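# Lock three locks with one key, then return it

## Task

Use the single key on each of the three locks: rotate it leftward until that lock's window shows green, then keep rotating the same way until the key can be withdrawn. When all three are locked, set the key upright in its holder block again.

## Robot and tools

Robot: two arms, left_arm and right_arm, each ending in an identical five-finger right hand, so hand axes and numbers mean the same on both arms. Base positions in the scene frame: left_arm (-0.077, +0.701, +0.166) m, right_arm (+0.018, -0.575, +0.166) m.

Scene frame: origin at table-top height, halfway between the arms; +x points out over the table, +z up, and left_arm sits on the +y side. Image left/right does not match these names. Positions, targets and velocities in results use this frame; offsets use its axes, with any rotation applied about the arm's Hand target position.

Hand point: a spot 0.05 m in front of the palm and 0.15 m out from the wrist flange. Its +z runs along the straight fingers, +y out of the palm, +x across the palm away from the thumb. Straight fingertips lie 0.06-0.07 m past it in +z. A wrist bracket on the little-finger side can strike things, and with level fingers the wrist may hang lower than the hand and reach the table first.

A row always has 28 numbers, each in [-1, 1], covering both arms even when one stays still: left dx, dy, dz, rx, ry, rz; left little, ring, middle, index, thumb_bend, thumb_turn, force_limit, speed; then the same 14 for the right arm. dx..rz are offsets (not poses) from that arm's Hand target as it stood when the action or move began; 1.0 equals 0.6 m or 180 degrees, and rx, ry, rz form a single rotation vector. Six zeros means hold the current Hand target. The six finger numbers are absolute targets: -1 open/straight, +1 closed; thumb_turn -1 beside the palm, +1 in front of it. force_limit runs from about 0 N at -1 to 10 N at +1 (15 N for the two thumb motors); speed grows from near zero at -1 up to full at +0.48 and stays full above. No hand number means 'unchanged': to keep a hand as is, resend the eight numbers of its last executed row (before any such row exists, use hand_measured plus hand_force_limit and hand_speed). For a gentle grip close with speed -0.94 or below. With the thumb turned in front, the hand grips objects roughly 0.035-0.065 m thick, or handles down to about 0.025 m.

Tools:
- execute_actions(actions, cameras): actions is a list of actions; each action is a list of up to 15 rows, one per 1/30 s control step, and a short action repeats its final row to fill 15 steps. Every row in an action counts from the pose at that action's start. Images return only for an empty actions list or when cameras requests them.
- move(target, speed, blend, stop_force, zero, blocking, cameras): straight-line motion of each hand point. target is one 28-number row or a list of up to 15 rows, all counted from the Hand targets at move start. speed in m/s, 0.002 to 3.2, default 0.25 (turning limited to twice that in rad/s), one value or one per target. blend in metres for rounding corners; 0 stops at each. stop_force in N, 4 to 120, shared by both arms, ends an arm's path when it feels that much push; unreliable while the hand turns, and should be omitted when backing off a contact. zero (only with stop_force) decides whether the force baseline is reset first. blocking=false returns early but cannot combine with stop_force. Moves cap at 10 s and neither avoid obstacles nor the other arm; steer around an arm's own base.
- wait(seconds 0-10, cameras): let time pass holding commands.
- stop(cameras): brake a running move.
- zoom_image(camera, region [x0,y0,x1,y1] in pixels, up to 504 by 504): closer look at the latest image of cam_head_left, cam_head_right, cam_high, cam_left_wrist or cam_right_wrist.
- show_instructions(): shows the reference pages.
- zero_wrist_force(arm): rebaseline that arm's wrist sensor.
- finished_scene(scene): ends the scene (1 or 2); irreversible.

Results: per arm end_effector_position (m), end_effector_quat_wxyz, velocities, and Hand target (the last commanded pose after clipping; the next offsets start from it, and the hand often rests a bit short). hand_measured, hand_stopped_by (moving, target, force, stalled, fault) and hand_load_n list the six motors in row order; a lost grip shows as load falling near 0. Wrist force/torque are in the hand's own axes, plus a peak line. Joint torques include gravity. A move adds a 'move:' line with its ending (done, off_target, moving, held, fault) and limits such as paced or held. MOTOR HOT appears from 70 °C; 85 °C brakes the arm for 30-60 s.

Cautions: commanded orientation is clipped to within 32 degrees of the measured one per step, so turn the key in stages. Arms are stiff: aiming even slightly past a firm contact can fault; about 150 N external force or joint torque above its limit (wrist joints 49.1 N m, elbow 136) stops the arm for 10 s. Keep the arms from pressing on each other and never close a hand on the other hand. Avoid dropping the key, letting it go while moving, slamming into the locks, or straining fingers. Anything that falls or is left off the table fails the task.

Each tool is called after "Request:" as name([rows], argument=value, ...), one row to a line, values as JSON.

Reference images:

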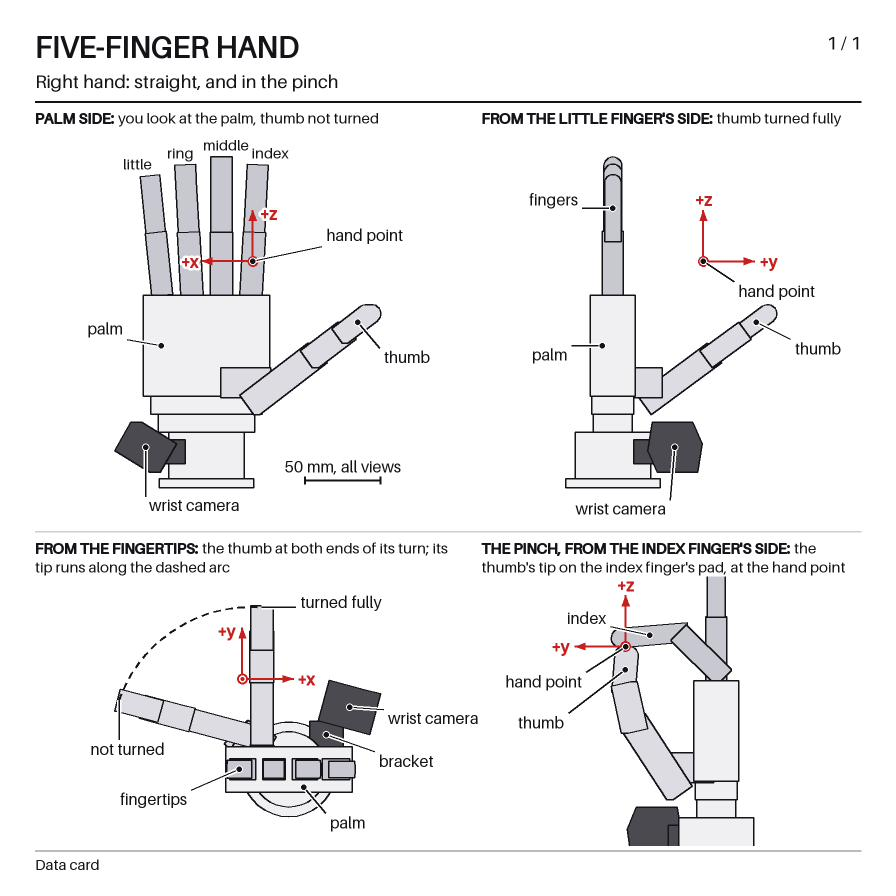

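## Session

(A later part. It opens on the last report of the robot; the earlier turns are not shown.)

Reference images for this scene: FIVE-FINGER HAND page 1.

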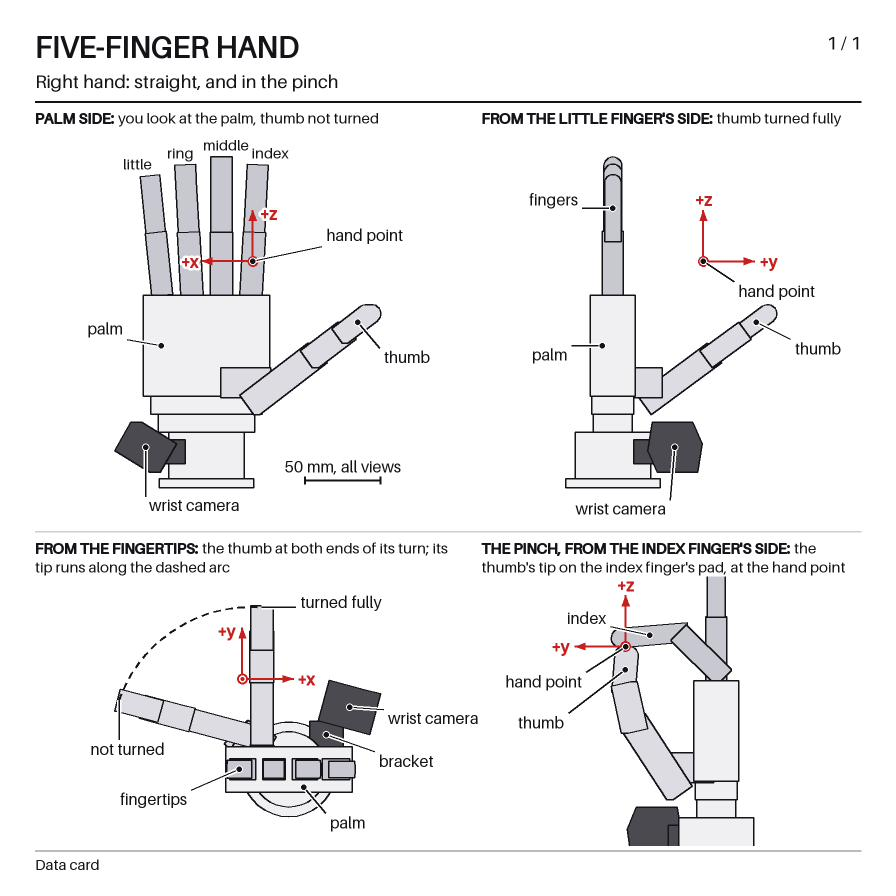

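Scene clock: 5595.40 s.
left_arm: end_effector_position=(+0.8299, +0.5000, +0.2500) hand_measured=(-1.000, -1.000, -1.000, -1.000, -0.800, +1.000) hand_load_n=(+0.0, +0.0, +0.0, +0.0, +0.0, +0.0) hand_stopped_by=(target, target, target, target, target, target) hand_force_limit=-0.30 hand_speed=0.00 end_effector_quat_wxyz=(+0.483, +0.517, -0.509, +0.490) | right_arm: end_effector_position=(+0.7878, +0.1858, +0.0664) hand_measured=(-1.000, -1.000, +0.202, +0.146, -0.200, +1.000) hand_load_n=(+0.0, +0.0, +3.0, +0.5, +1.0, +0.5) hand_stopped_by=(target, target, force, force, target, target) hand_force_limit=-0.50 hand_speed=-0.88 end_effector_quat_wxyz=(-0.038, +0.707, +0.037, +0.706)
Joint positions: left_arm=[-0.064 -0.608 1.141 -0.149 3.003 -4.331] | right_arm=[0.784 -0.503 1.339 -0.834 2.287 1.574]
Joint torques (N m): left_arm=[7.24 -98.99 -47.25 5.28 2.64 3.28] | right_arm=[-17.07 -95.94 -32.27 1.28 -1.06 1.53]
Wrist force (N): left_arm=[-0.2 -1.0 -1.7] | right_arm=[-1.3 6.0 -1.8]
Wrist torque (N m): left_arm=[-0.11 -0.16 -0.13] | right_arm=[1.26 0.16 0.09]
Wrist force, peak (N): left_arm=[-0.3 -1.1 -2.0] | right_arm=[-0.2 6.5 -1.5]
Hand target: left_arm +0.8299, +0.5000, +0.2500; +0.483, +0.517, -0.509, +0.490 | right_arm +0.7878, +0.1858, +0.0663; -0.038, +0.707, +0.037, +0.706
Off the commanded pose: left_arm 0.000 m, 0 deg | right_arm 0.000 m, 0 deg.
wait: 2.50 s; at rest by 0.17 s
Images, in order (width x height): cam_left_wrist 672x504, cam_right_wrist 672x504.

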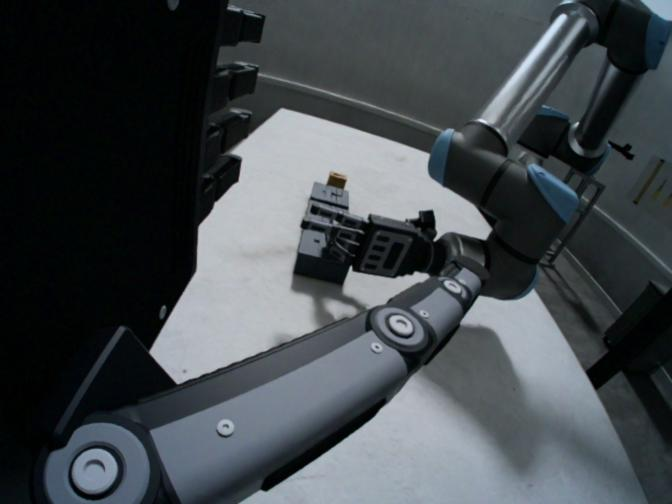

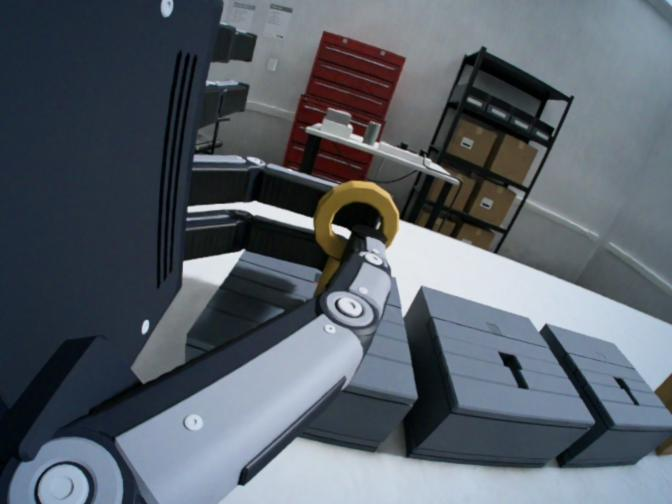

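Request:
move([
  [0,0,0,0,0,0,-1,-1,-1,-1,-0.8,1,-0.3,0,-0.001815,0.000452,0,0,0,0.07778,-1,-1,0.7,0.7,-0.2,1,-0.5,-0.88],
  [0,0,0,0,0,0,-1,-1,-1,-1,-0.8,1,-0.3,0,-0.00382,0.00044,0,0,0,0.16111,-1,-1,0.7,0.7,-0.2,1,-0.5,-0.88],
  [0,0,0,0,0,0,-1,-1,-1,-1,-0.8,1,-0.3,0,-0.005752,-0.000093,0,0,0,0.24444,-1,-1,0.7,0.7,-0.2,1,-0.5,-0.88],
  [0,0,0,0,0,0,-1,-1,-1,-1,-0.8,1,-0.3,0,-0.00748,-0.001107,0,0,0,0.32778,-1,-1,0.7,0.7,-0.2,1,-0.5,-0.88],
  [0,0,0,0,0,0,-1,-1,-1,-1,-0.8,1,-0.3,0,-0.008888,-0.002533,0,0,0,0.41111,-1,-1,0.7,0.7,-0.2,1,-0.5,-0.88],
  [0,0,0,0,0,0,-1,-1,-1,-1,-0.8,1,-0.3,0,-0.0096,-0.003667,0,0,0,0.46667,-1,-1,0.7,0.7,-0.2,1,-0.5,-0.88],
], speed=0.09, blend=0.001, stop_force=20, cameras=["cam_left_wrist","cam_right_wrist"])

Request:
zoom_image(camera="cam_right_wrist", region=[310, 160, 460, 310])

Scene clock: 5653.10 s.
left_arm: end_effector_position=(+0.8299, +0.5000, +0.2500) hand_measured=(-1.000, -1.000, -1.000, -1.000, -0.800, +1.000) hand_load_n=(+0.5, +0.0, +0.0, +0.0, +0.0, +0.0) hand_stopped_by=(target, target, target, target, target, target) hand_force_limit=-0.30 hand_speed=0.00 end_effector_quat_wxyz=(+0.483, +0.517, -0.509, +0.490) | right_arm: end_effector_position=(+0.7821, +0.1836, +0.0663) hand_measured=(-1.000, -1.000, +0.200, +0.146, -0.200, +1.000) hand_load_n=(+0.0, +0.0, +19.5, +0.0, +1.5, -2.5) hand_stopped_by=(target, target, force, force, target, target) hand_force_limit=-0.50 hand_speed=-0.88 end_effector_quat_wxyz=(+0.501, -0.500, -0.500, -0.499)
Joint positions: left_arm=[-0.064 -0.608 1.141 -0.149 3.003 -4.331] | right_arm=[0.366 -0.583 1.537 -0.951 0.403 1.57]
Joint torques (N m): left_arm=[5.8 -98.39 -47.8 5.31 2.55 3.24] | right_arm=[-9.68 -91.26 -39.79 1.69 -4.16 -2.52]
Wrist force (N): left_arm=[0.0 -1.3 -1.7] | right_arm=[-1.2 5.8 -10.6]
Wrist torque (N m): left_arm=[-0.16 -0.18 -0.13] | right_arm=[0.57 -0.06 0.35]
Wrist force, peak (N): left_arm=[-0.4 -1.1 -2.1] | right_arm=[-0.9 6.3 -11.2]
Hand target: left_arm +0.8299, +0.5000, +0.2500; +0.483, +0.517, -0.509, +0.490 | right_arm +0.7821, +0.1836, +0.0663; +0.501, -0.500, -0.500, -0.499
Off the commanded pose: left_arm 0.000 m, 0 deg | right_arm 0.000 m, 0 deg.
move: done
Images, in order (width x height): cam_left_wrist 672x504, cam_right_wrist 672x504.

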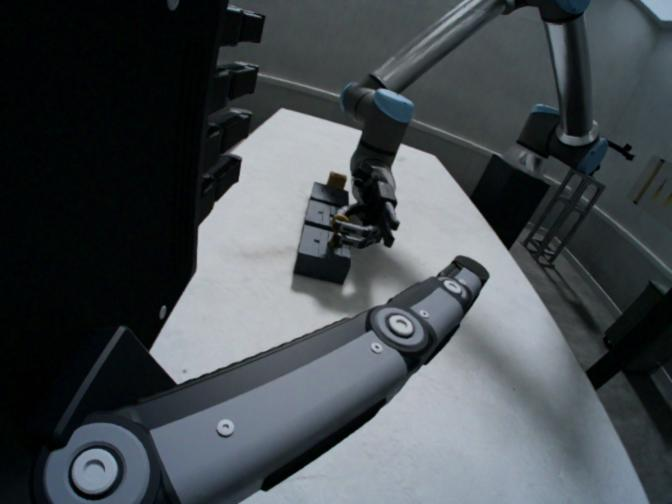

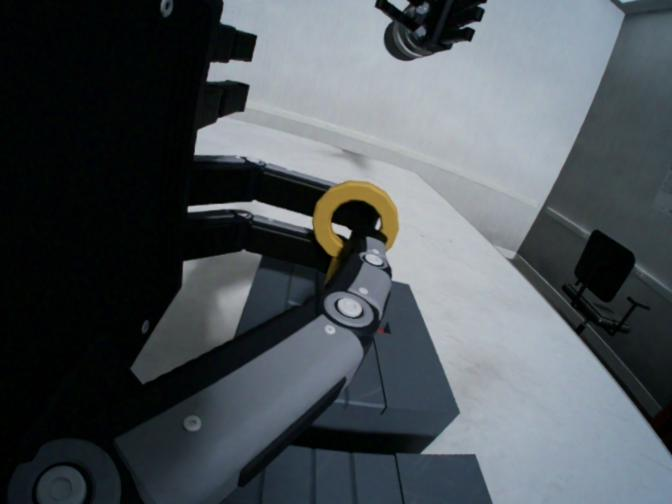

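Scaled by 3.360 from the camera's 672x504 image, which has a finer 960x720 frame.

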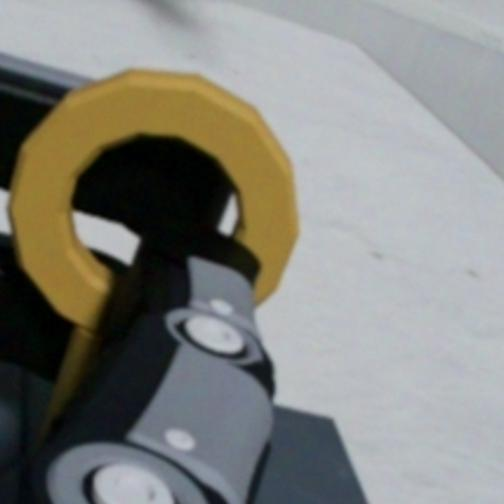

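Request:
move([
  [0,0,0,0,0,0,-1,-1,-1,-1,-0.8,1,-0.3,0,-0.001605,-0.003633,0,0,0,0.05556,-1,-1,0.7,0.7,-0.2,1,-0.5,-0.88],
  [0,0,0,0,0,0,-1,-1,-1,-1,-0.8,1,-0.3,0,-0.001453,-0.005097,0,0,0,0.11111,-1,-1,0.7,0.7,-0.2,1,-0.5,-0.88],
  [0,0,0,0,0,0,-1,-1,-1,-1,-0.8,1,-0.3,0,-0.00105,-0.006512,0,0,0,0.16667,-1,-1,0.7,0.7,-0.2,1,-0.5,-0.88],
], speed=0.08, blend=0.001, stop_force=20, cameras=["cam_left_wrist","cam_right_wrist"])

Request:
zoom_image(camera="cam_right_wrist", region=[310, 160, 460, 310])

Request:
zoom_image(camera="cam_left_wrist", region=[290, 210, 390, 310])

Scene clock: 5698.43 s.
left_arm: end_effector_position=(+0.8299, +0.5000, +0.2500) hand_measured=(-1.000, -1.000, -1.000, -1.000, -0.800, +1.000) hand_load_n=(+0.0, +0.0, +0.0, +0.0, +0.0, +0.0) hand_stopped_by=(target, target, target, target, target, target) hand_force_limit=-0.30 hand_speed=0.00 end_effector_quat_wxyz=(+0.483, +0.517, -0.509, +0.490) | right_arm: end_effector_position=(+0.7813, +0.1819, +0.0664) hand_measured=(-1.000, -1.000, +0.198, +0.146, -0.200, +1.000) hand_load_n=(+0.0, +0.0, +23.0, +0.0, +2.5, -2.0) hand_stopped_by=(target, target, force, force, target, target) hand_force_limit=-0.50 hand_speed=-0.88 end_effector_quat_wxyz=(+0.533, -0.466, -0.532, -0.465)
Joint positions: left_arm=[-0.064 -0.608 1.141 -0.149 3.003 -4.331] | right_arm=[0.343 -0.558 1.475 -0.913 0.247 1.57]
Joint torques (N m): left_arm=[5.31 -100.31 -47.36 5.07 2.39 2.95] | right_arm=[19.65 -110.66 -12.73 -3.28 1.99 2.34]
Wrist force (N): left_arm=[0.1 -1.0 -1.8] | right_arm=[-4.5 12.9 7.4]
Wrist torque (N m): left_arm=[-0.11 -0.18 -0.12] | right_arm=[0.81 -0.26 0.38]
Wrist force, peak (N): left_arm=[-0.1 -1.0 -2.1] | right_arm=[-7.6 15.4 7.2]
Hand target: left_arm +0.8299, +0.5000, +0.2500; +0.483, +0.517, -0.509, +0.490 | right_arm +0.7813, +0.1819, +0.0664; +0.533, -0.466, -0.532, -0.465 (not the last commanded pose)
Off the commanded pose: left_arm 0.000 m, 0 deg | right_arm 0.002 m, 22 deg.
move: contact (right_arm); path passed 0 of 3 targets
Images, in order (width x height): cam_left_wrist 672x504, cam_right_wrist 672x504.

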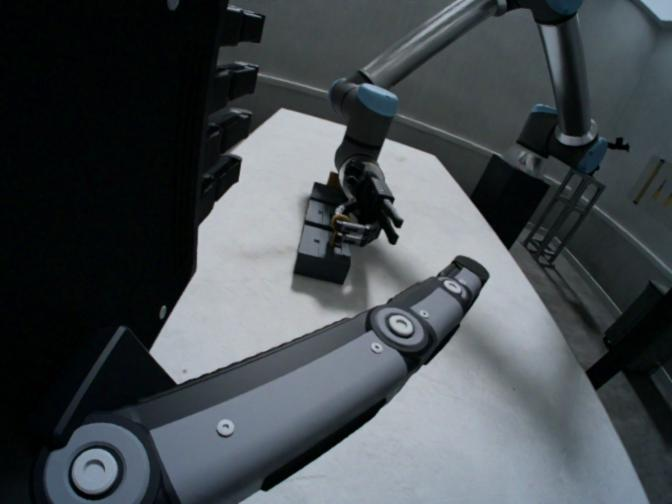

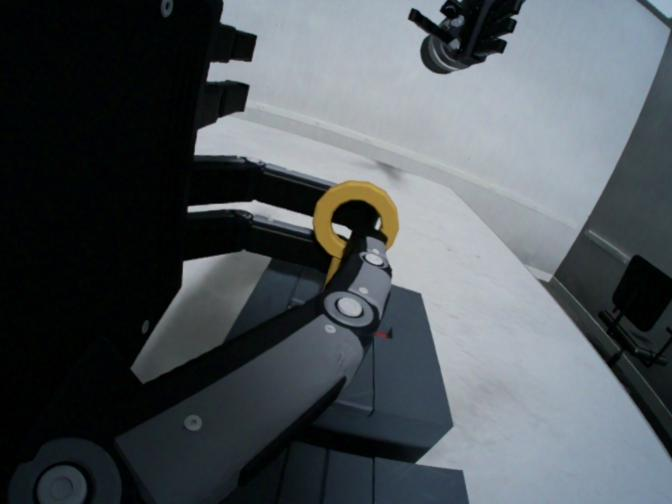

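Scaled by 3.360 from the camera's 672x504 image, which has a finer 960x720 frame.

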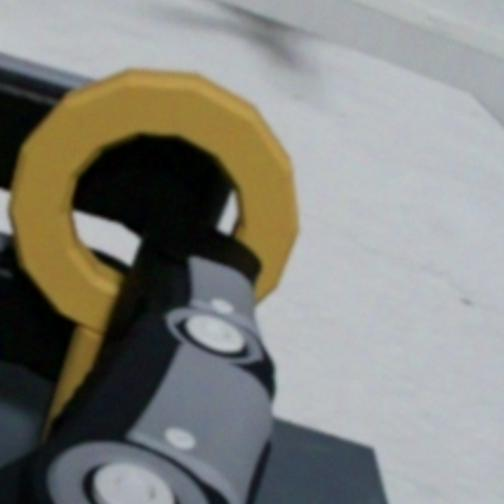

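Scaled by 5.040 from the camera's 672x504 image, which has a finer 960x720 frame.

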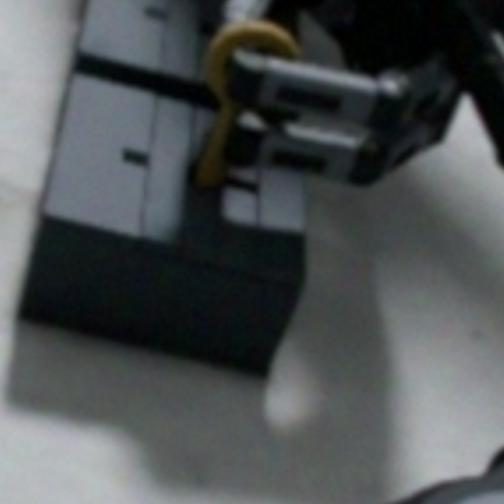

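Request:
move([
  [0,0,0,0,0,0,-1,-1,-1,-1,-0.8,1,-0.3,0,0.00106,0.00091,0,0,0,0,-1,-1,0.7,0.7,-0.2,1,-0.5,-0.88],
], speed=0.02)

Request:
execute_actions([
  [[0,0,0,0,0,0,-1,-1,-1,-1,-0.8,1,-0.3,0,0,0,0,0,0,0,-1,-1,0.7,0.73,-0.2,1,-0.4,-0.9]],
])

Request:
wait(seconds=1.0, cameras=["cam_left_wrist","cam_right_wrist"])

Scene clock: 5737.27 s.
left_arm: end_effector_position=(+0.8299, +0.5000, +0.2500) hand_measured=(-1.000, -1.000, -1.000, -1.000, -0.800, +1.000) hand_load_n=(+0.0, +0.0, +0.0, +0.0, +0.0, +0.5) hand_stopped_by=(target, target, target, target, target, target) hand_force_limit=-0.30 hand_speed=0.00 end_effector_quat_wxyz=(+0.483, +0.517, -0.509, +0.490) | right_arm: end_effector_position=(+0.7820, +0.1824, +0.0664) hand_measured=(-1.000, -1.000, +0.198, +0.146, -0.200, +1.000) hand_load_n=(+0.5, +0.0, +18.0, +0.0, +2.0, -2.5) hand_stopped_by=(target, target, force, force, target, target) hand_force_limit=-0.50 hand_speed=-0.88 end_effector_quat_wxyz=(+0.533, -0.466, -0.532, -0.465)
Joint positions: left_arm=[-0.064 -0.608 1.141 -0.149 3.003 -4.331] | right_arm=[0.343 -0.557 1.473 -0.912 0.247 1.57]
Joint torques (N m): left_arm=[7.5 -100.32 -47.88 5.05 1.99 3.15] | right_arm=[28.33 -89.35 -40.84 2.3 3.65 1.61]
Wrist force (N): left_arm=[0.1 -1.1 -1.6] | right_arm=[2.3 4.2 -9.3]
Wrist torque (N m): left_arm=[-0.13 -0.19 -0.12] | right_arm=[0.85 -0.03 0.31]
Wrist force, peak (N): left_arm=[-0.2 -1.2 -2.0] | right_arm=[-5.9 12.8 7.8]
Hand target: left_arm +0.8299, +0.5000, +0.2500; +0.483, +0.517, -0.509, +0.490 | right_arm +0.7820, +0.1824, +0.0664; +0.533, -0.466, -0.532, -0.465
Off the commanded pose: left_arm 0.000 m, 0 deg | right_arm 0.000 m, 0 deg.
move: done

Scene clock: 5737.97 s.
left_arm: end_effector_position=(+0.8299, +0.5000, +0.2500) hand_measured=(-1.000, -1.000, -1.000, -1.000, -0.800, +1.000) hand_load_n=(+0.0, +0.0, +0.0, +0.0, +0.0, +0.5) hand_stopped_by=(target, target, target, target, target, target) hand_force_limit=-0.30 hand_speed=0.00 end_effector_quat_wxyz=(+0.483, +0.517, -0.509, +0.490) | right_arm: end_effector_position=(+0.7820, +0.1824, +0.0664) hand_measured=(-1.000, -1.000, +0.198, +0.172, -0.200, +1.000) hand_load_n=(+0.0, +0.0, +17.0, +5.5, +2.0, -2.5) hand_stopped_by=(target, target, force, force, target, target) hand_force_limit=-0.40 hand_speed=-0.90 end_effector_quat_wxyz=(+0.533, -0.466, -0.532, -0.465)
Joint positions: left_arm=[-0.064 -0.608 1.141 -0.149 3.003 -4.331] | right_arm=[0.343 -0.557 1.473 -0.912 0.247 1.57]
Joint torques (N m): left_arm=[6.77 -99.22 -46.86 4.99 2.06 3.17] | right_arm=[26.98 -89.56 -38.13 2.31 3.46 -0.66]
Wrist force (N): left_arm=[-0.2 -1.2 -1.8] | right_arm=[2.0 4.3 -7.6]
Wrist torque (N m): left_arm=[-0.13 -0.14 -0.14] | right_arm=[0.81 0.01 0.31]
Wrist force, peak (N): left_arm=[-0.2 -1.0 -2.0] | right_arm=[2.5 4.1 -9.3]
Hand target: left_arm +0.8299, +0.5000, +0.2500; +0.483, +0.517, -0.509, +0.490 | right_arm +0.7820, +0.1824, +0.0664; +0.533, -0.466, -0.532, -0.465
Off the commanded pose: left_arm 0.000 m, 0 deg | right_arm 0.000 m, 0 deg.

Scene clock: 5738.97 s.
left_arm: end_effector_position=(+0.8299, +0.5000, +0.2500) hand_measured=(-1.000, -1.000, -1.000, -1.000, -0.800, +1.000) hand_load_n=(+0.0, +0.0, +0.0, +0.0, +0.0, +0.0) hand_stopped_by=(target, target, target, target, target, target) hand_force_limit=-0.30 hand_speed=0.00 end_effector_quat_wxyz=(+0.483, +0.517, -0.509, +0.490) | right_arm: end_effector_position=(+0.7820, +0.1824, +0.0664) hand_measured=(-1.000, -1.000, +0.198, +0.172, -0.200, +1.000) hand_load_n=(+0.0, +0.0, +17.0, +5.5, +2.5, -2.5) hand_stopped_by=(target, target, force, force, target, target) hand_force_limit=-0.40 hand_speed=-0.90 end_effector_quat_wxyz=(+0.533, -0.466, -0.532, -0.465)
Joint positions: left_arm=[-0.064 -0.608 1.141 -0.149 3.003 -4.331] | right_arm=[0.343 -0.557 1.473 -0.912 0.247 1.57]
Joint torques (N m): left_arm=[7.55 -97.99 -47.58 5.19 2.22 3.03] | right_arm=[27.85 -89.08 -37.1 2.11 3.45 -1.63]
Wrist force (N): left_arm=[-0.2 -0.7 -2.0] | right_arm=[1.2 4.0 -7.0]
Wrist torque (N m): left_arm=[-0.06 -0.15 -0.12] | right_arm=[0.79 -0.03 0.31]
Wrist force, peak (N): left_arm=[-0.4 -1.1 -2.0] | right_arm=[2.6 4.4 -8.0]
Hand target: left_arm +0.8299, +0.5000, +0.2500; +0.483, +0.517, -0.509, +0.490 | right_arm +0.7820, +0.1824, +0.0664; +0.533, -0.466, -0.532, -0.465
Off the commanded pose: left_arm 0.000 m, 0 deg | right_arm 0.000 m, 0 deg.
wait: 1.00 s; at rest by 0.17 s
Images, in order (width x height): cam_left_wrist 672x504, cam_right_wrist 672x504.

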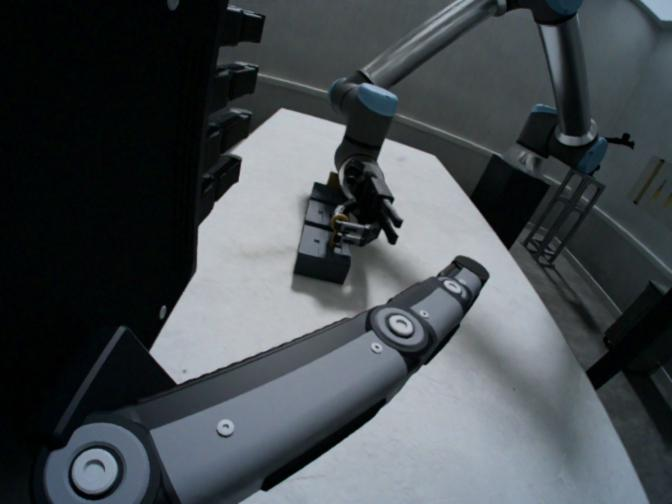

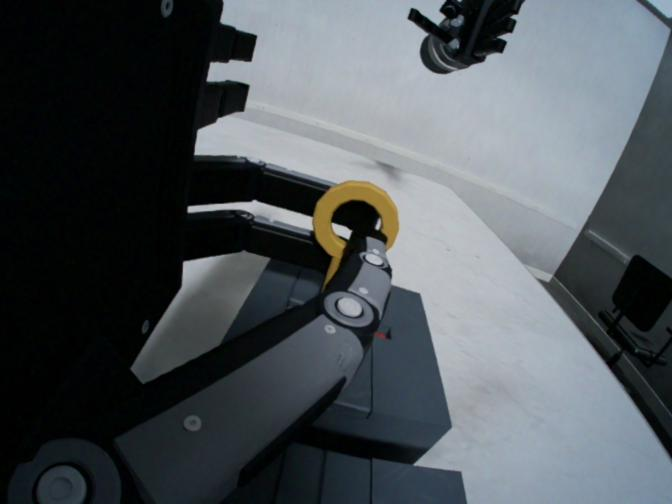

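Request:
move([
  [0,0,0,0,0,0,-1,-1,-1,-1,-0.8,1,-0.3,0,-0.00038,-0.00134,0,0,0,0.0411,-1,-1,0.7,0.73,-0.2,1,-0.4,-0.9],
  [0,0,0,0,0,0,-1,-1,-1,-1,-0.8,1,-0.3,0,-0.00031,-0.00264,0,0,0,0.0967,-1,-1,0.7,0.73,-0.2,1,-0.4,-0.9],
  [0,0,0,0,0,0,-1,-1,-1,-1,-0.8,1,-0.3,0,0,-0.00391,0,0,0,0.1522,-1,-1,0.7,0.73,-0.2,1,-0.4,-0.9],
], speed=0.06, blend=0.001, stop_force=16, cameras=["cam_left_wrist","cam_right_wrist"])

Request:
zoom_image(camera="cam_right_wrist", region=[310, 200, 460, 350])

Request:
zoom_image(camera="cam_left_wrist", region=[290, 210, 390, 310])

Scene clock: 5766.30 s.
left_arm: end_effector_position=(+0.8299, +0.5000, +0.2500) hand_measured=(-1.000, -1.000, -1.000, -1.000, -0.800, +1.000) hand_load_n=(+0.0, +0.0, +0.0, +0.0, +0.0, +0.5) hand_stopped_by=(target, target, target, target, target, target) hand_force_limit=-0.30 hand_speed=0.00 end_effector_quat_wxyz=(+0.483, +0.517, -0.509, +0.490) | right_arm: end_effector_position=(+0.7820, +0.1800, +0.0664) hand_measured=(-1.000, -1.000, +0.200, +0.172, -0.202, +1.000) hand_load_n=(+0.0, +0.0, +5.5, +2.5, +4.5, -0.5) hand_stopped_by=(target, target, force, force, target, target) hand_force_limit=-0.40 hand_speed=-0.90 end_effector_quat_wxyz=(+0.628, -0.327, -0.627, -0.325)
Joint positions: left_arm=[-0.064 -0.608 1.141 -0.149 3.003 -4.331] | right_arm=[0.311 -0.419 1.143 -0.727 -0.263 1.576]
Joint torques (N m): left_arm=[5.97 -99.38 -47.26 5.18 1.95 2.73] | right_arm=[19.52 -98.95 -41.7 3.86 -3.27 -2.46]
Wrist force (N): left_arm=[-0.2 -1.2 -1.9] | right_arm=[0.0 7.0 -2.1]
Wrist torque (N m): left_arm=[-0.12 -0.15 -0.14] | right_arm=[1.16 0.00 0.29]
Wrist force, peak (N): left_arm=[-0.4 -1.2 -2.1] | right_arm=[-9.1 8.6 -1.9]
Hand target: left_arm +0.8299, +0.5000, +0.2500; +0.483, +0.517, -0.509, +0.490 | right_arm +0.7820, +0.1801, +0.0664; +0.628, -0.327, -0.627, -0.325
Off the commanded pose: left_arm 0.000 m, 0 deg | right_arm 0.000 m, 0 deg.
move: done
Images, in order (width x height): cam_left_wrist 672x504, cam_right_wrist 672x504.

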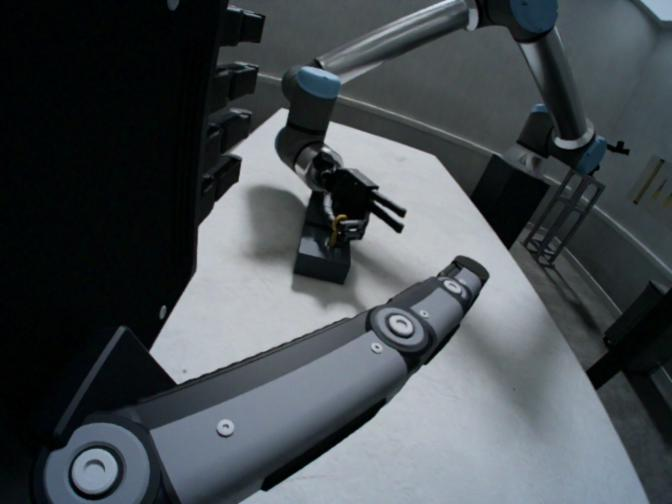

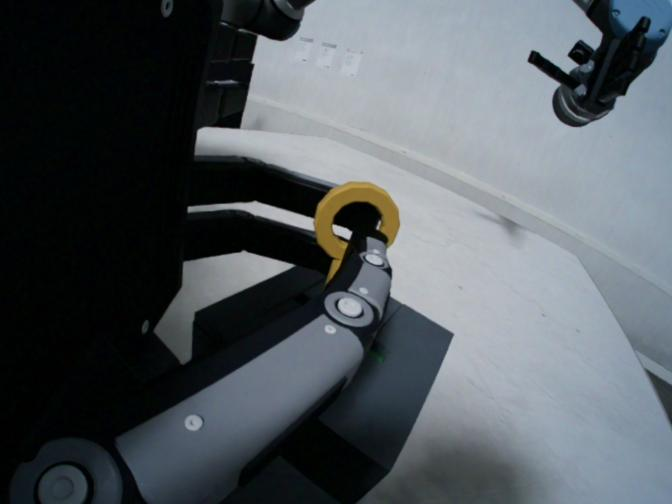

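Scaled by 3.360 from the camera's 672x504 image, which has a finer 960x720 frame.

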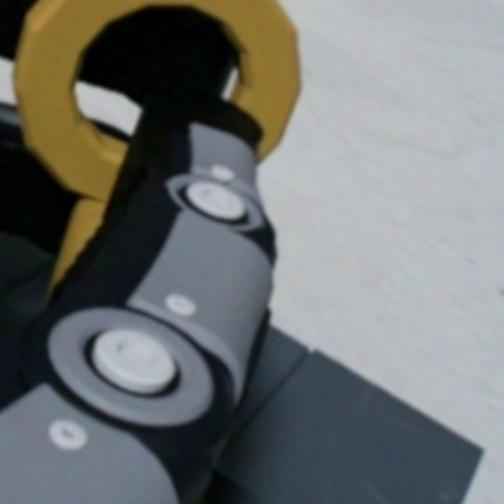

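Scaled by 5.040 from the camera's 672x504 image, which has a finer 960x720 frame.

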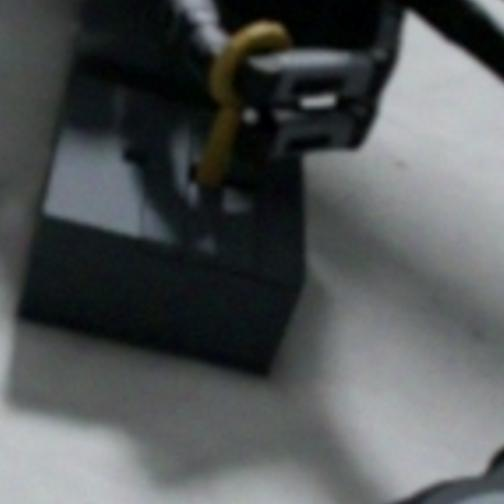

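Request:
move([
  [0,0,0,0,0,0,-1,-1,-1,-1,-0.8,1,-0.3,0,0.00085,-0.00176,0,0,0,0.08333,-1,-1,0.7,0.73,-0.2,1,-0.4,-0.9],
  [0,0,0,0,0,0,-1,-1,-1,-1,-0.8,1,-0.3,0,0.00184,-0.00298,0,0,0,0.15,-1,-1,0.7,0.73,-0.2,1,-0.4,-0.9],
  [0,0,0,0,0,0,-1,-1,-1,-1,-0.8,1,-0.3,0,0.00306,-0.00396,0,0,0,0.21667,-1,-1,0.7,0.73,-0.2,1,-0.4,-0.9],
], speed=0.08, blend=0.001, stop_force=16)

Request:
move([
  [0,0,0,0,0,0,-1,-1,-1,-1,-0.8,1,-0.3,0,0,0,0,0,0,0,-1,-1,-0.5,-0.5,-0.6,1,-0.5,-0.5],
  [0,0,0,0,0,0,-1,-1,-1,-1,-0.8,1,-0.3,0,-0.0215,-0.0805,0,0,0,0,-1,-1,-0.5,-0.5,-0.6,1,-0.5,-0.5],
], speed=0.06, cameras=["cam_left_wrist","cam_right_wrist"])

Request:
zoom_image(camera="cam_left_wrist", region=[290, 210, 390, 310])

Scene clock: 5799.40 s.
left_arm: end_effector_position=(+0.8299, +0.5000, +0.2500) hand_measured=(-1.000, -1.000, -1.000, -1.000, -0.800, +1.000) hand_load_n=(+0.0, +0.0, +0.0, +0.0, +0.0, +0.0) hand_stopped_by=(target, target, target, target, target, target) hand_force_limit=-0.30 hand_speed=0.00 end_effector_quat_wxyz=(+0.483, +0.517, -0.509, +0.490) | right_arm: end_effector_position=(+0.7838, +0.1777, +0.0664) hand_measured=(-1.000, -1.000, +0.200, +0.172, -0.202, +1.000) hand_load_n=(+0.0, +0.0, +7.5, +0.0, +4.5, -3.0) hand_stopped_by=(target, target, force, force, target, target) hand_force_limit=-0.40 hand_speed=-0.90 end_effector_quat_wxyz=(+0.700, -0.099, -0.701, -0.097)
Joint positions: left_arm=[-0.064 -0.608 1.141 -0.149 3.003 -4.331] | right_arm=[0.367 0.006 0.216 -0.223 -0.887 1.574]
Joint torques (N m): left_arm=[6.03 -99.08 -46.95 4.92 1.82 2.9] | right_arm=[24.05 -115.34 -49.77 5.37 -3.36 -2.21]
Wrist force (N): left_arm=[0.1 -1.0 -1.9] | right_arm=[-0.3 7.5 -3.4]
Wrist torque (N m): left_arm=[-0.10 -0.18 -0.12] | right_arm=[1.28 0.02 0.35]
Wrist force, peak (N): left_arm=[-0.3 -1.1 -2.0] | right_arm=[-1.2 7.9 -3.6]
Hand target: left_arm +0.8299, +0.5000, +0.2500; +0.483, +0.517, -0.509, +0.490 | right_arm +0.7838, +0.1777, +0.0664; +0.700, -0.099, -0.701, -0.097
Off the commanded pose: left_arm 0.000 m, 0 deg | right_arm 0.000 m, 0 deg.
move: done

Scene clock: 5801.57 s.
left_arm: end_effector_position=(+0.8299, +0.5000, +0.2500) hand_measured=(-1.000, -1.000, -1.000, -1.000, -0.800, +1.000) hand_load_n=(+0.0, +0.0, +0.0, +0.0, +0.0, +0.0) hand_stopped_by=(target, target, target, target, target, target) hand_force_limit=-0.30 hand_speed=0.00 end_effector_quat_wxyz=(+0.483, +0.517, -0.509, +0.490) | right_arm: end_effector_position=(+0.7709, +0.1294, +0.0664) hand_measured=(-1.000, -1.000, -0.500, -0.500, -0.600, +1.000) hand_load_n=(+0.0, +0.0, +0.0, +0.0, +0.0, +0.5) hand_stopped_by=(target, target, target, target, target, target) hand_force_limit=-0.50 hand_speed=-0.50 end_effector_quat_wxyz=(+0.700, -0.099, -0.700, -0.097)
Joint positions: left_arm=[-0.064 -0.608 1.141 -0.149 3.003 -4.331] | right_arm=[0.332 -0.147 0.54 -0.394 -0.922 1.574]
Joint torques (N m): left_arm=[6.34 -100.01 -47.25 5.36 1.5 3.02] | right_arm=[-16.97 -133.46 -26.37 -1.08 -3.1 2.58]
Wrist force (N): left_arm=[0.0 -1.0 -1.8] | right_arm=[-0.3 6.9 -1.5]
Wrist torque (N m): left_arm=[-0.10 -0.17 -0.12] | right_arm=[1.23 0.16 0.01]
Wrist force, peak (N): left_arm=[-0.1 -1.0 -2.1] | right_arm=[-1.6 7.4 -3.3]
Hand target: left_arm +0.8299, +0.5000, +0.2500; +0.483, +0.517, -0.509, +0.490 | right_arm +0.7709, +0.1294, +0.0664; +0.700, -0.099, -0.701, -0.097
Off the commanded pose: left_arm 0.000 m, 0 deg | right_arm 0.000 m, 0 deg.
move: done
Images, in order (width x height): cam_left_wrist 672x504, cam_right_wrist 672x504.

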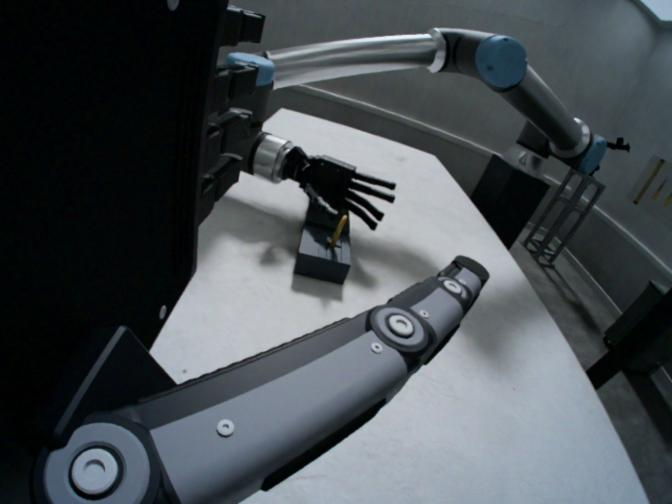

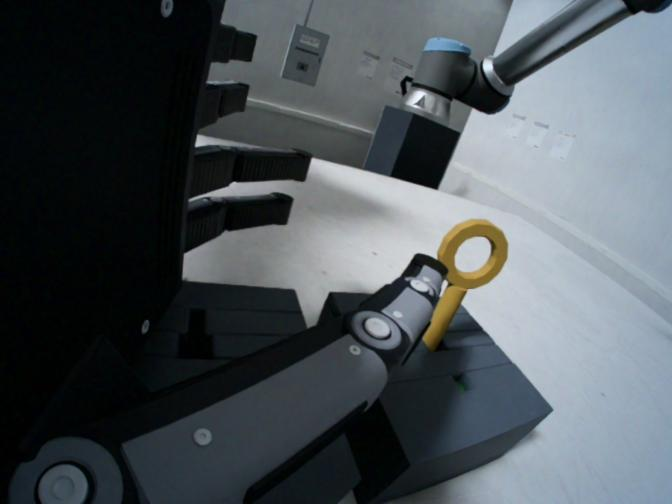

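Scaled by 5.040 from the camera's 672x504 image, which has a finer 960x720 frame.

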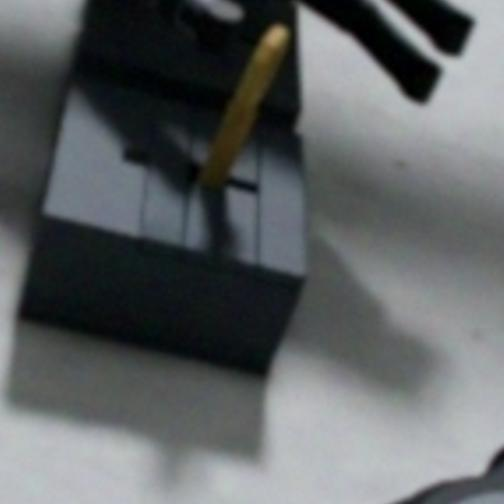

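Request:
move([
  [0,0,0,0,0,0,-1,-1,-1,-1,-0.8,1,-0.3,0,-0.0098,-0.0323,0.2227,0,0,-0.1889,-1,-1,-0.5,-0.5,-0.6,1,-0.5,-0.5],
  [0,0,0,0,0,0,-1,-1,-1,-1,-0.8,1,-0.3,0,-0.0182,-0.049,0.2227,0,0,-0.4111,-1,-1,-0.5,-0.5,-0.6,1,-0.5,-0.5],
], speed=0.2, blend=0.02)

Request:
move([
  [0,0,0,0,0,0,-1,-1,-1,-1,-0.8,1,-0.3,0,0.0128,0.2173,-0.0667,0,0,-0.4778,-1,-1,-0.5,-0.5,-0.6,1,-0.5,-0.5],
  [0,0,0,0,0,0,-1,-1,-1,-1,-0.8,1,-0.3,0,0.0128,0.2173,-0.2227,0,0,-0.4778,-1,-1,-0.5,-0.5,-0.2,1,-0.5,-0.5],
], speed=[0.2,0.12])

Request:
move(target=[0,0,0,0,0,0,-1,-1,-1,-1,-0.8,1,-0.3,0,0.01367,-0.076,0,0,0,0,-1,-1,-0.5,-0.5,-0.2,1,-0.5,-0.5], speed=0.05, stop_force=4, cameras=["cam_left_wrist","cam_right_wrist"])

Request:
zoom_image(camera="cam_right_wrist", region=[310, 160, 460, 310])

Scene clock: 5825.23 s.
left_arm: end_effector_position=(+0.8299, +0.5000, +0.2500) hand_measured=(-1.000, -1.000, -1.000, -1.000, -0.800, +1.000) hand_load_n=(+0.0, +0.0, +0.0, +0.0, +0.0, +0.0) hand_stopped_by=(target, target, target, target, target, target) hand_force_limit=-0.30 hand_speed=0.00 end_effector_quat_wxyz=(+0.483, +0.517, -0.509, +0.490) | right_arm: end_effector_position=(+0.7600, +0.1000, +0.2000) hand_measured=(-1.000, -1.000, -0.500, -0.500, -0.600, +1.000) hand_load_n=(+0.0, +0.0, +0.0, +0.0, +0.0, +0.5) hand_stopped_by=(target, target, target, target, target, target) hand_force_limit=-0.50 hand_speed=-0.50 end_effector_quat_wxyz=(+0.501, -0.500, -0.500, -0.499)
Joint positions: left_arm=[-0.064 -0.608 1.141 -0.149 3.003 -4.331] | right_arm=[0.279 -0.822 1.713 -0.888 0.316 1.57]
Joint torques (N m): left_arm=[5.77 -99.35 -47.06 5.04 1.5 2.81] | right_arm=[22.84 -93.93 -16.17 -3.77 3.54 2.61]
Wrist force (N): left_arm=[0.0 -1.2 -1.7] | right_arm=[-0.1 7.5 -1.0]
Wrist torque (N m): left_arm=[-0.14 -0.17 -0.13] | right_arm=[1.30 0.13 0.06]
Wrist force, peak (N): left_arm=[-0.4 -1.2 -2.0] | right_arm=[-0.1 7.8 -1.7]
Hand target: left_arm +0.8299, +0.5000, +0.2500; +0.483, +0.517, -0.509, +0.490 | right_arm +0.7600, +0.1000, +0.2000; +0.501, -0.500, -0.500, -0.499
Off the commanded pose: left_arm 0.000 m, 0 deg | right_arm 0.000 m, 0 deg.
move: done

Scene clock: 5831.40 s.
left_arm: end_effector_position=(+0.8299, +0.5000, +0.2500) hand_measured=(-1.000, -1.000, -1.000, -1.000, -0.800, +1.000) hand_load_n=(+0.0, +0.0, +0.0, +0.0, +0.5, +0.0) hand_stopped_by=(target, target, target, target, target, target) hand_force_limit=-0.30 hand_speed=0.00 end_effector_quat_wxyz=(+0.483, +0.517, -0.509, +0.490) | right_arm: end_effector_position=(+0.7677, +0.2304, +0.0664) hand_measured=(-1.000, -1.000, -0.500, -0.500, -0.200, +1.000) hand_load_n=(+0.0, +0.0, +0.0, +0.0, +0.0, +0.0) hand_stopped_by=(target, target, target, target, target, target) hand_force_limit=-0.50 hand_speed=-0.50 end_effector_quat_wxyz=(-0.026, +0.707, +0.025, +0.706)
Joint positions: left_arm=[-0.064 -0.608 1.141 -0.149 3.003 -4.331] | right_arm=[0.837 -0.459 1.235 -0.775 2.375 1.574]
Joint torques (N m): left_arm=[4.91 -99.56 -47.32 5.05 1.52 2.96] | right_arm=[16.78 -99.69 -41.24 -4.6 3.18 -2.22]
Wrist force (N): left_arm=[-0.2 -1.0 -1.8] | right_arm=[-0.3 7.1 -1.3]
Wrist torque (N m): left_arm=[-0.11 -0.14 -0.14] | right_arm=[1.25 0.16 0.02]
Wrist force, peak (N): left_arm=[-0.1 -1.1 -2.1] | right_arm=[0.1 8.0 -1.3]
Hand target: left_arm +0.8299, +0.5000, +0.2500; +0.483, +0.517, -0.509, +0.490 | right_arm +0.7677, +0.2304, +0.0664; -0.026, +0.707, +0.025, +0.706
Off the commanded pose: left_arm 0.000 m, 0 deg | right_arm 0.000 m, 0 deg.
move: done

Scene clock: 5833.30 s.
left_arm: end_effector_position=(+0.8299, +0.5000, +0.2500) hand_measured=(-1.000, -1.000, -1.000, -1.000, -0.800, +1.000) hand_load_n=(+0.0, +0.0, +0.0, +0.0, +0.0, +0.0) hand_stopped_by=(target, target, target, target, target, target) hand_force_limit=-0.30 hand_speed=0.00 end_effector_quat_wxyz=(+0.483, +0.517, -0.509, +0.490) | right_arm: end_effector_position=(+0.7759, +0.1848, +0.0664) hand_measured=(-1.000, -1.000, -0.500, -0.500, -0.200, +1.000) hand_load_n=(+0.0, +0.0, +0.0, +0.0, +0.0, +0.5) hand_stopped_by=(target, target, target, target, target, target) hand_force_limit=-0.50 hand_speed=-0.50 end_effector_quat_wxyz=(-0.026, +0.707, +0.025, +0.706)
Joint positions: left_arm=[-0.064 -0.608 1.141 -0.149 3.003 -4.331] | right_arm=[0.799 -0.501 1.335 -0.833 2.337 1.574]
Joint torques (N m): left_arm=[4.49 -99.19 -47.28 5.08 1.29 2.61] | right_arm=[-17.05 -114.75 -17.9 -4.46 -3.45 -2.31]
Wrist force (N): left_arm=[-0.1 -0.9 -2.1] | right_arm=[-0.4 7.4 -0.9]
Wrist torque (N m): left_arm=[-0.08 -0.17 -0.12] | right_arm=[1.26 0.13 0.06]
Wrist force, peak (N): left_arm=[-0.2 -1.2 -2.1] | right_arm=[-0.2 8.1 -1.3]
Hand target: left_arm +0.8299, +0.5000, +0.2500; +0.483, +0.517, -0.509, +0.490 | right_arm +0.7759, +0.1848, +0.0664; -0.026, +0.707, +0.025, +0.706
Off the commanded pose: left_arm 0.000 m, 0 deg | right_arm 0.000 m, 0 deg.
move: done
Images, in order (width x height): cam_left_wrist 672x504, cam_right_wrist 672x504.

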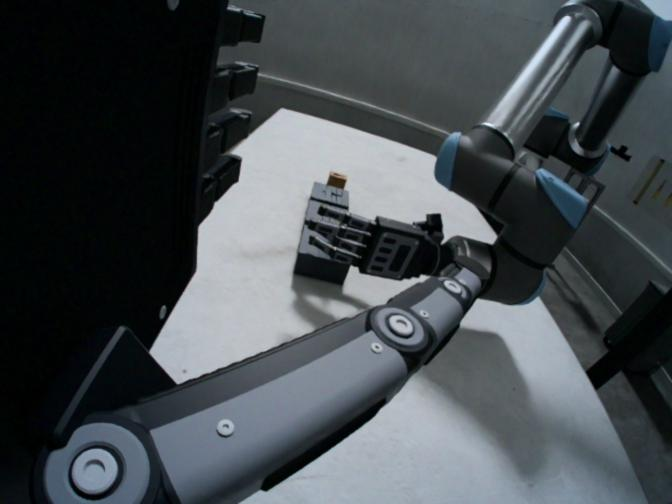

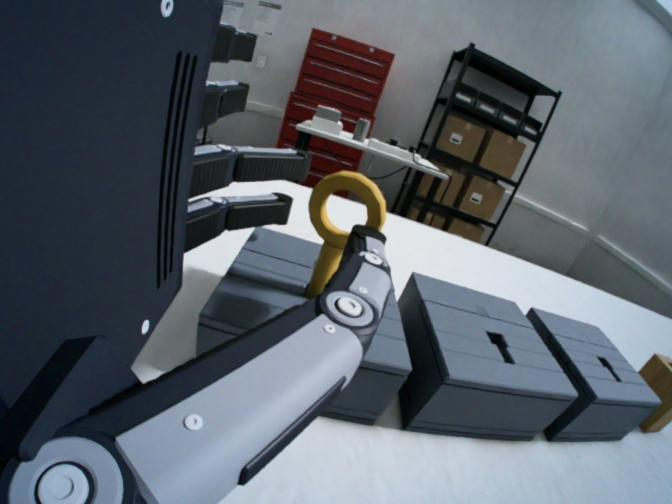

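Scaled by 3.360 from the camera's 672x504 image, which has a finer 960x720 frame.

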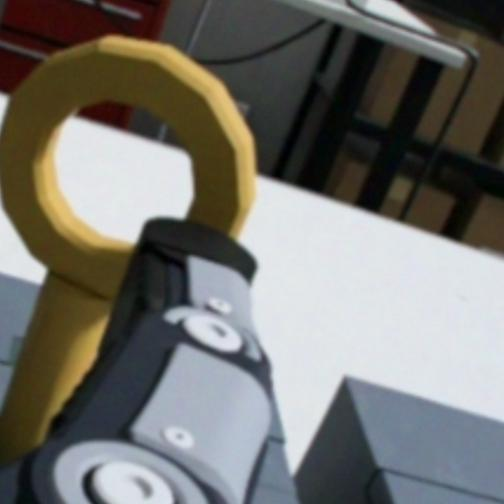

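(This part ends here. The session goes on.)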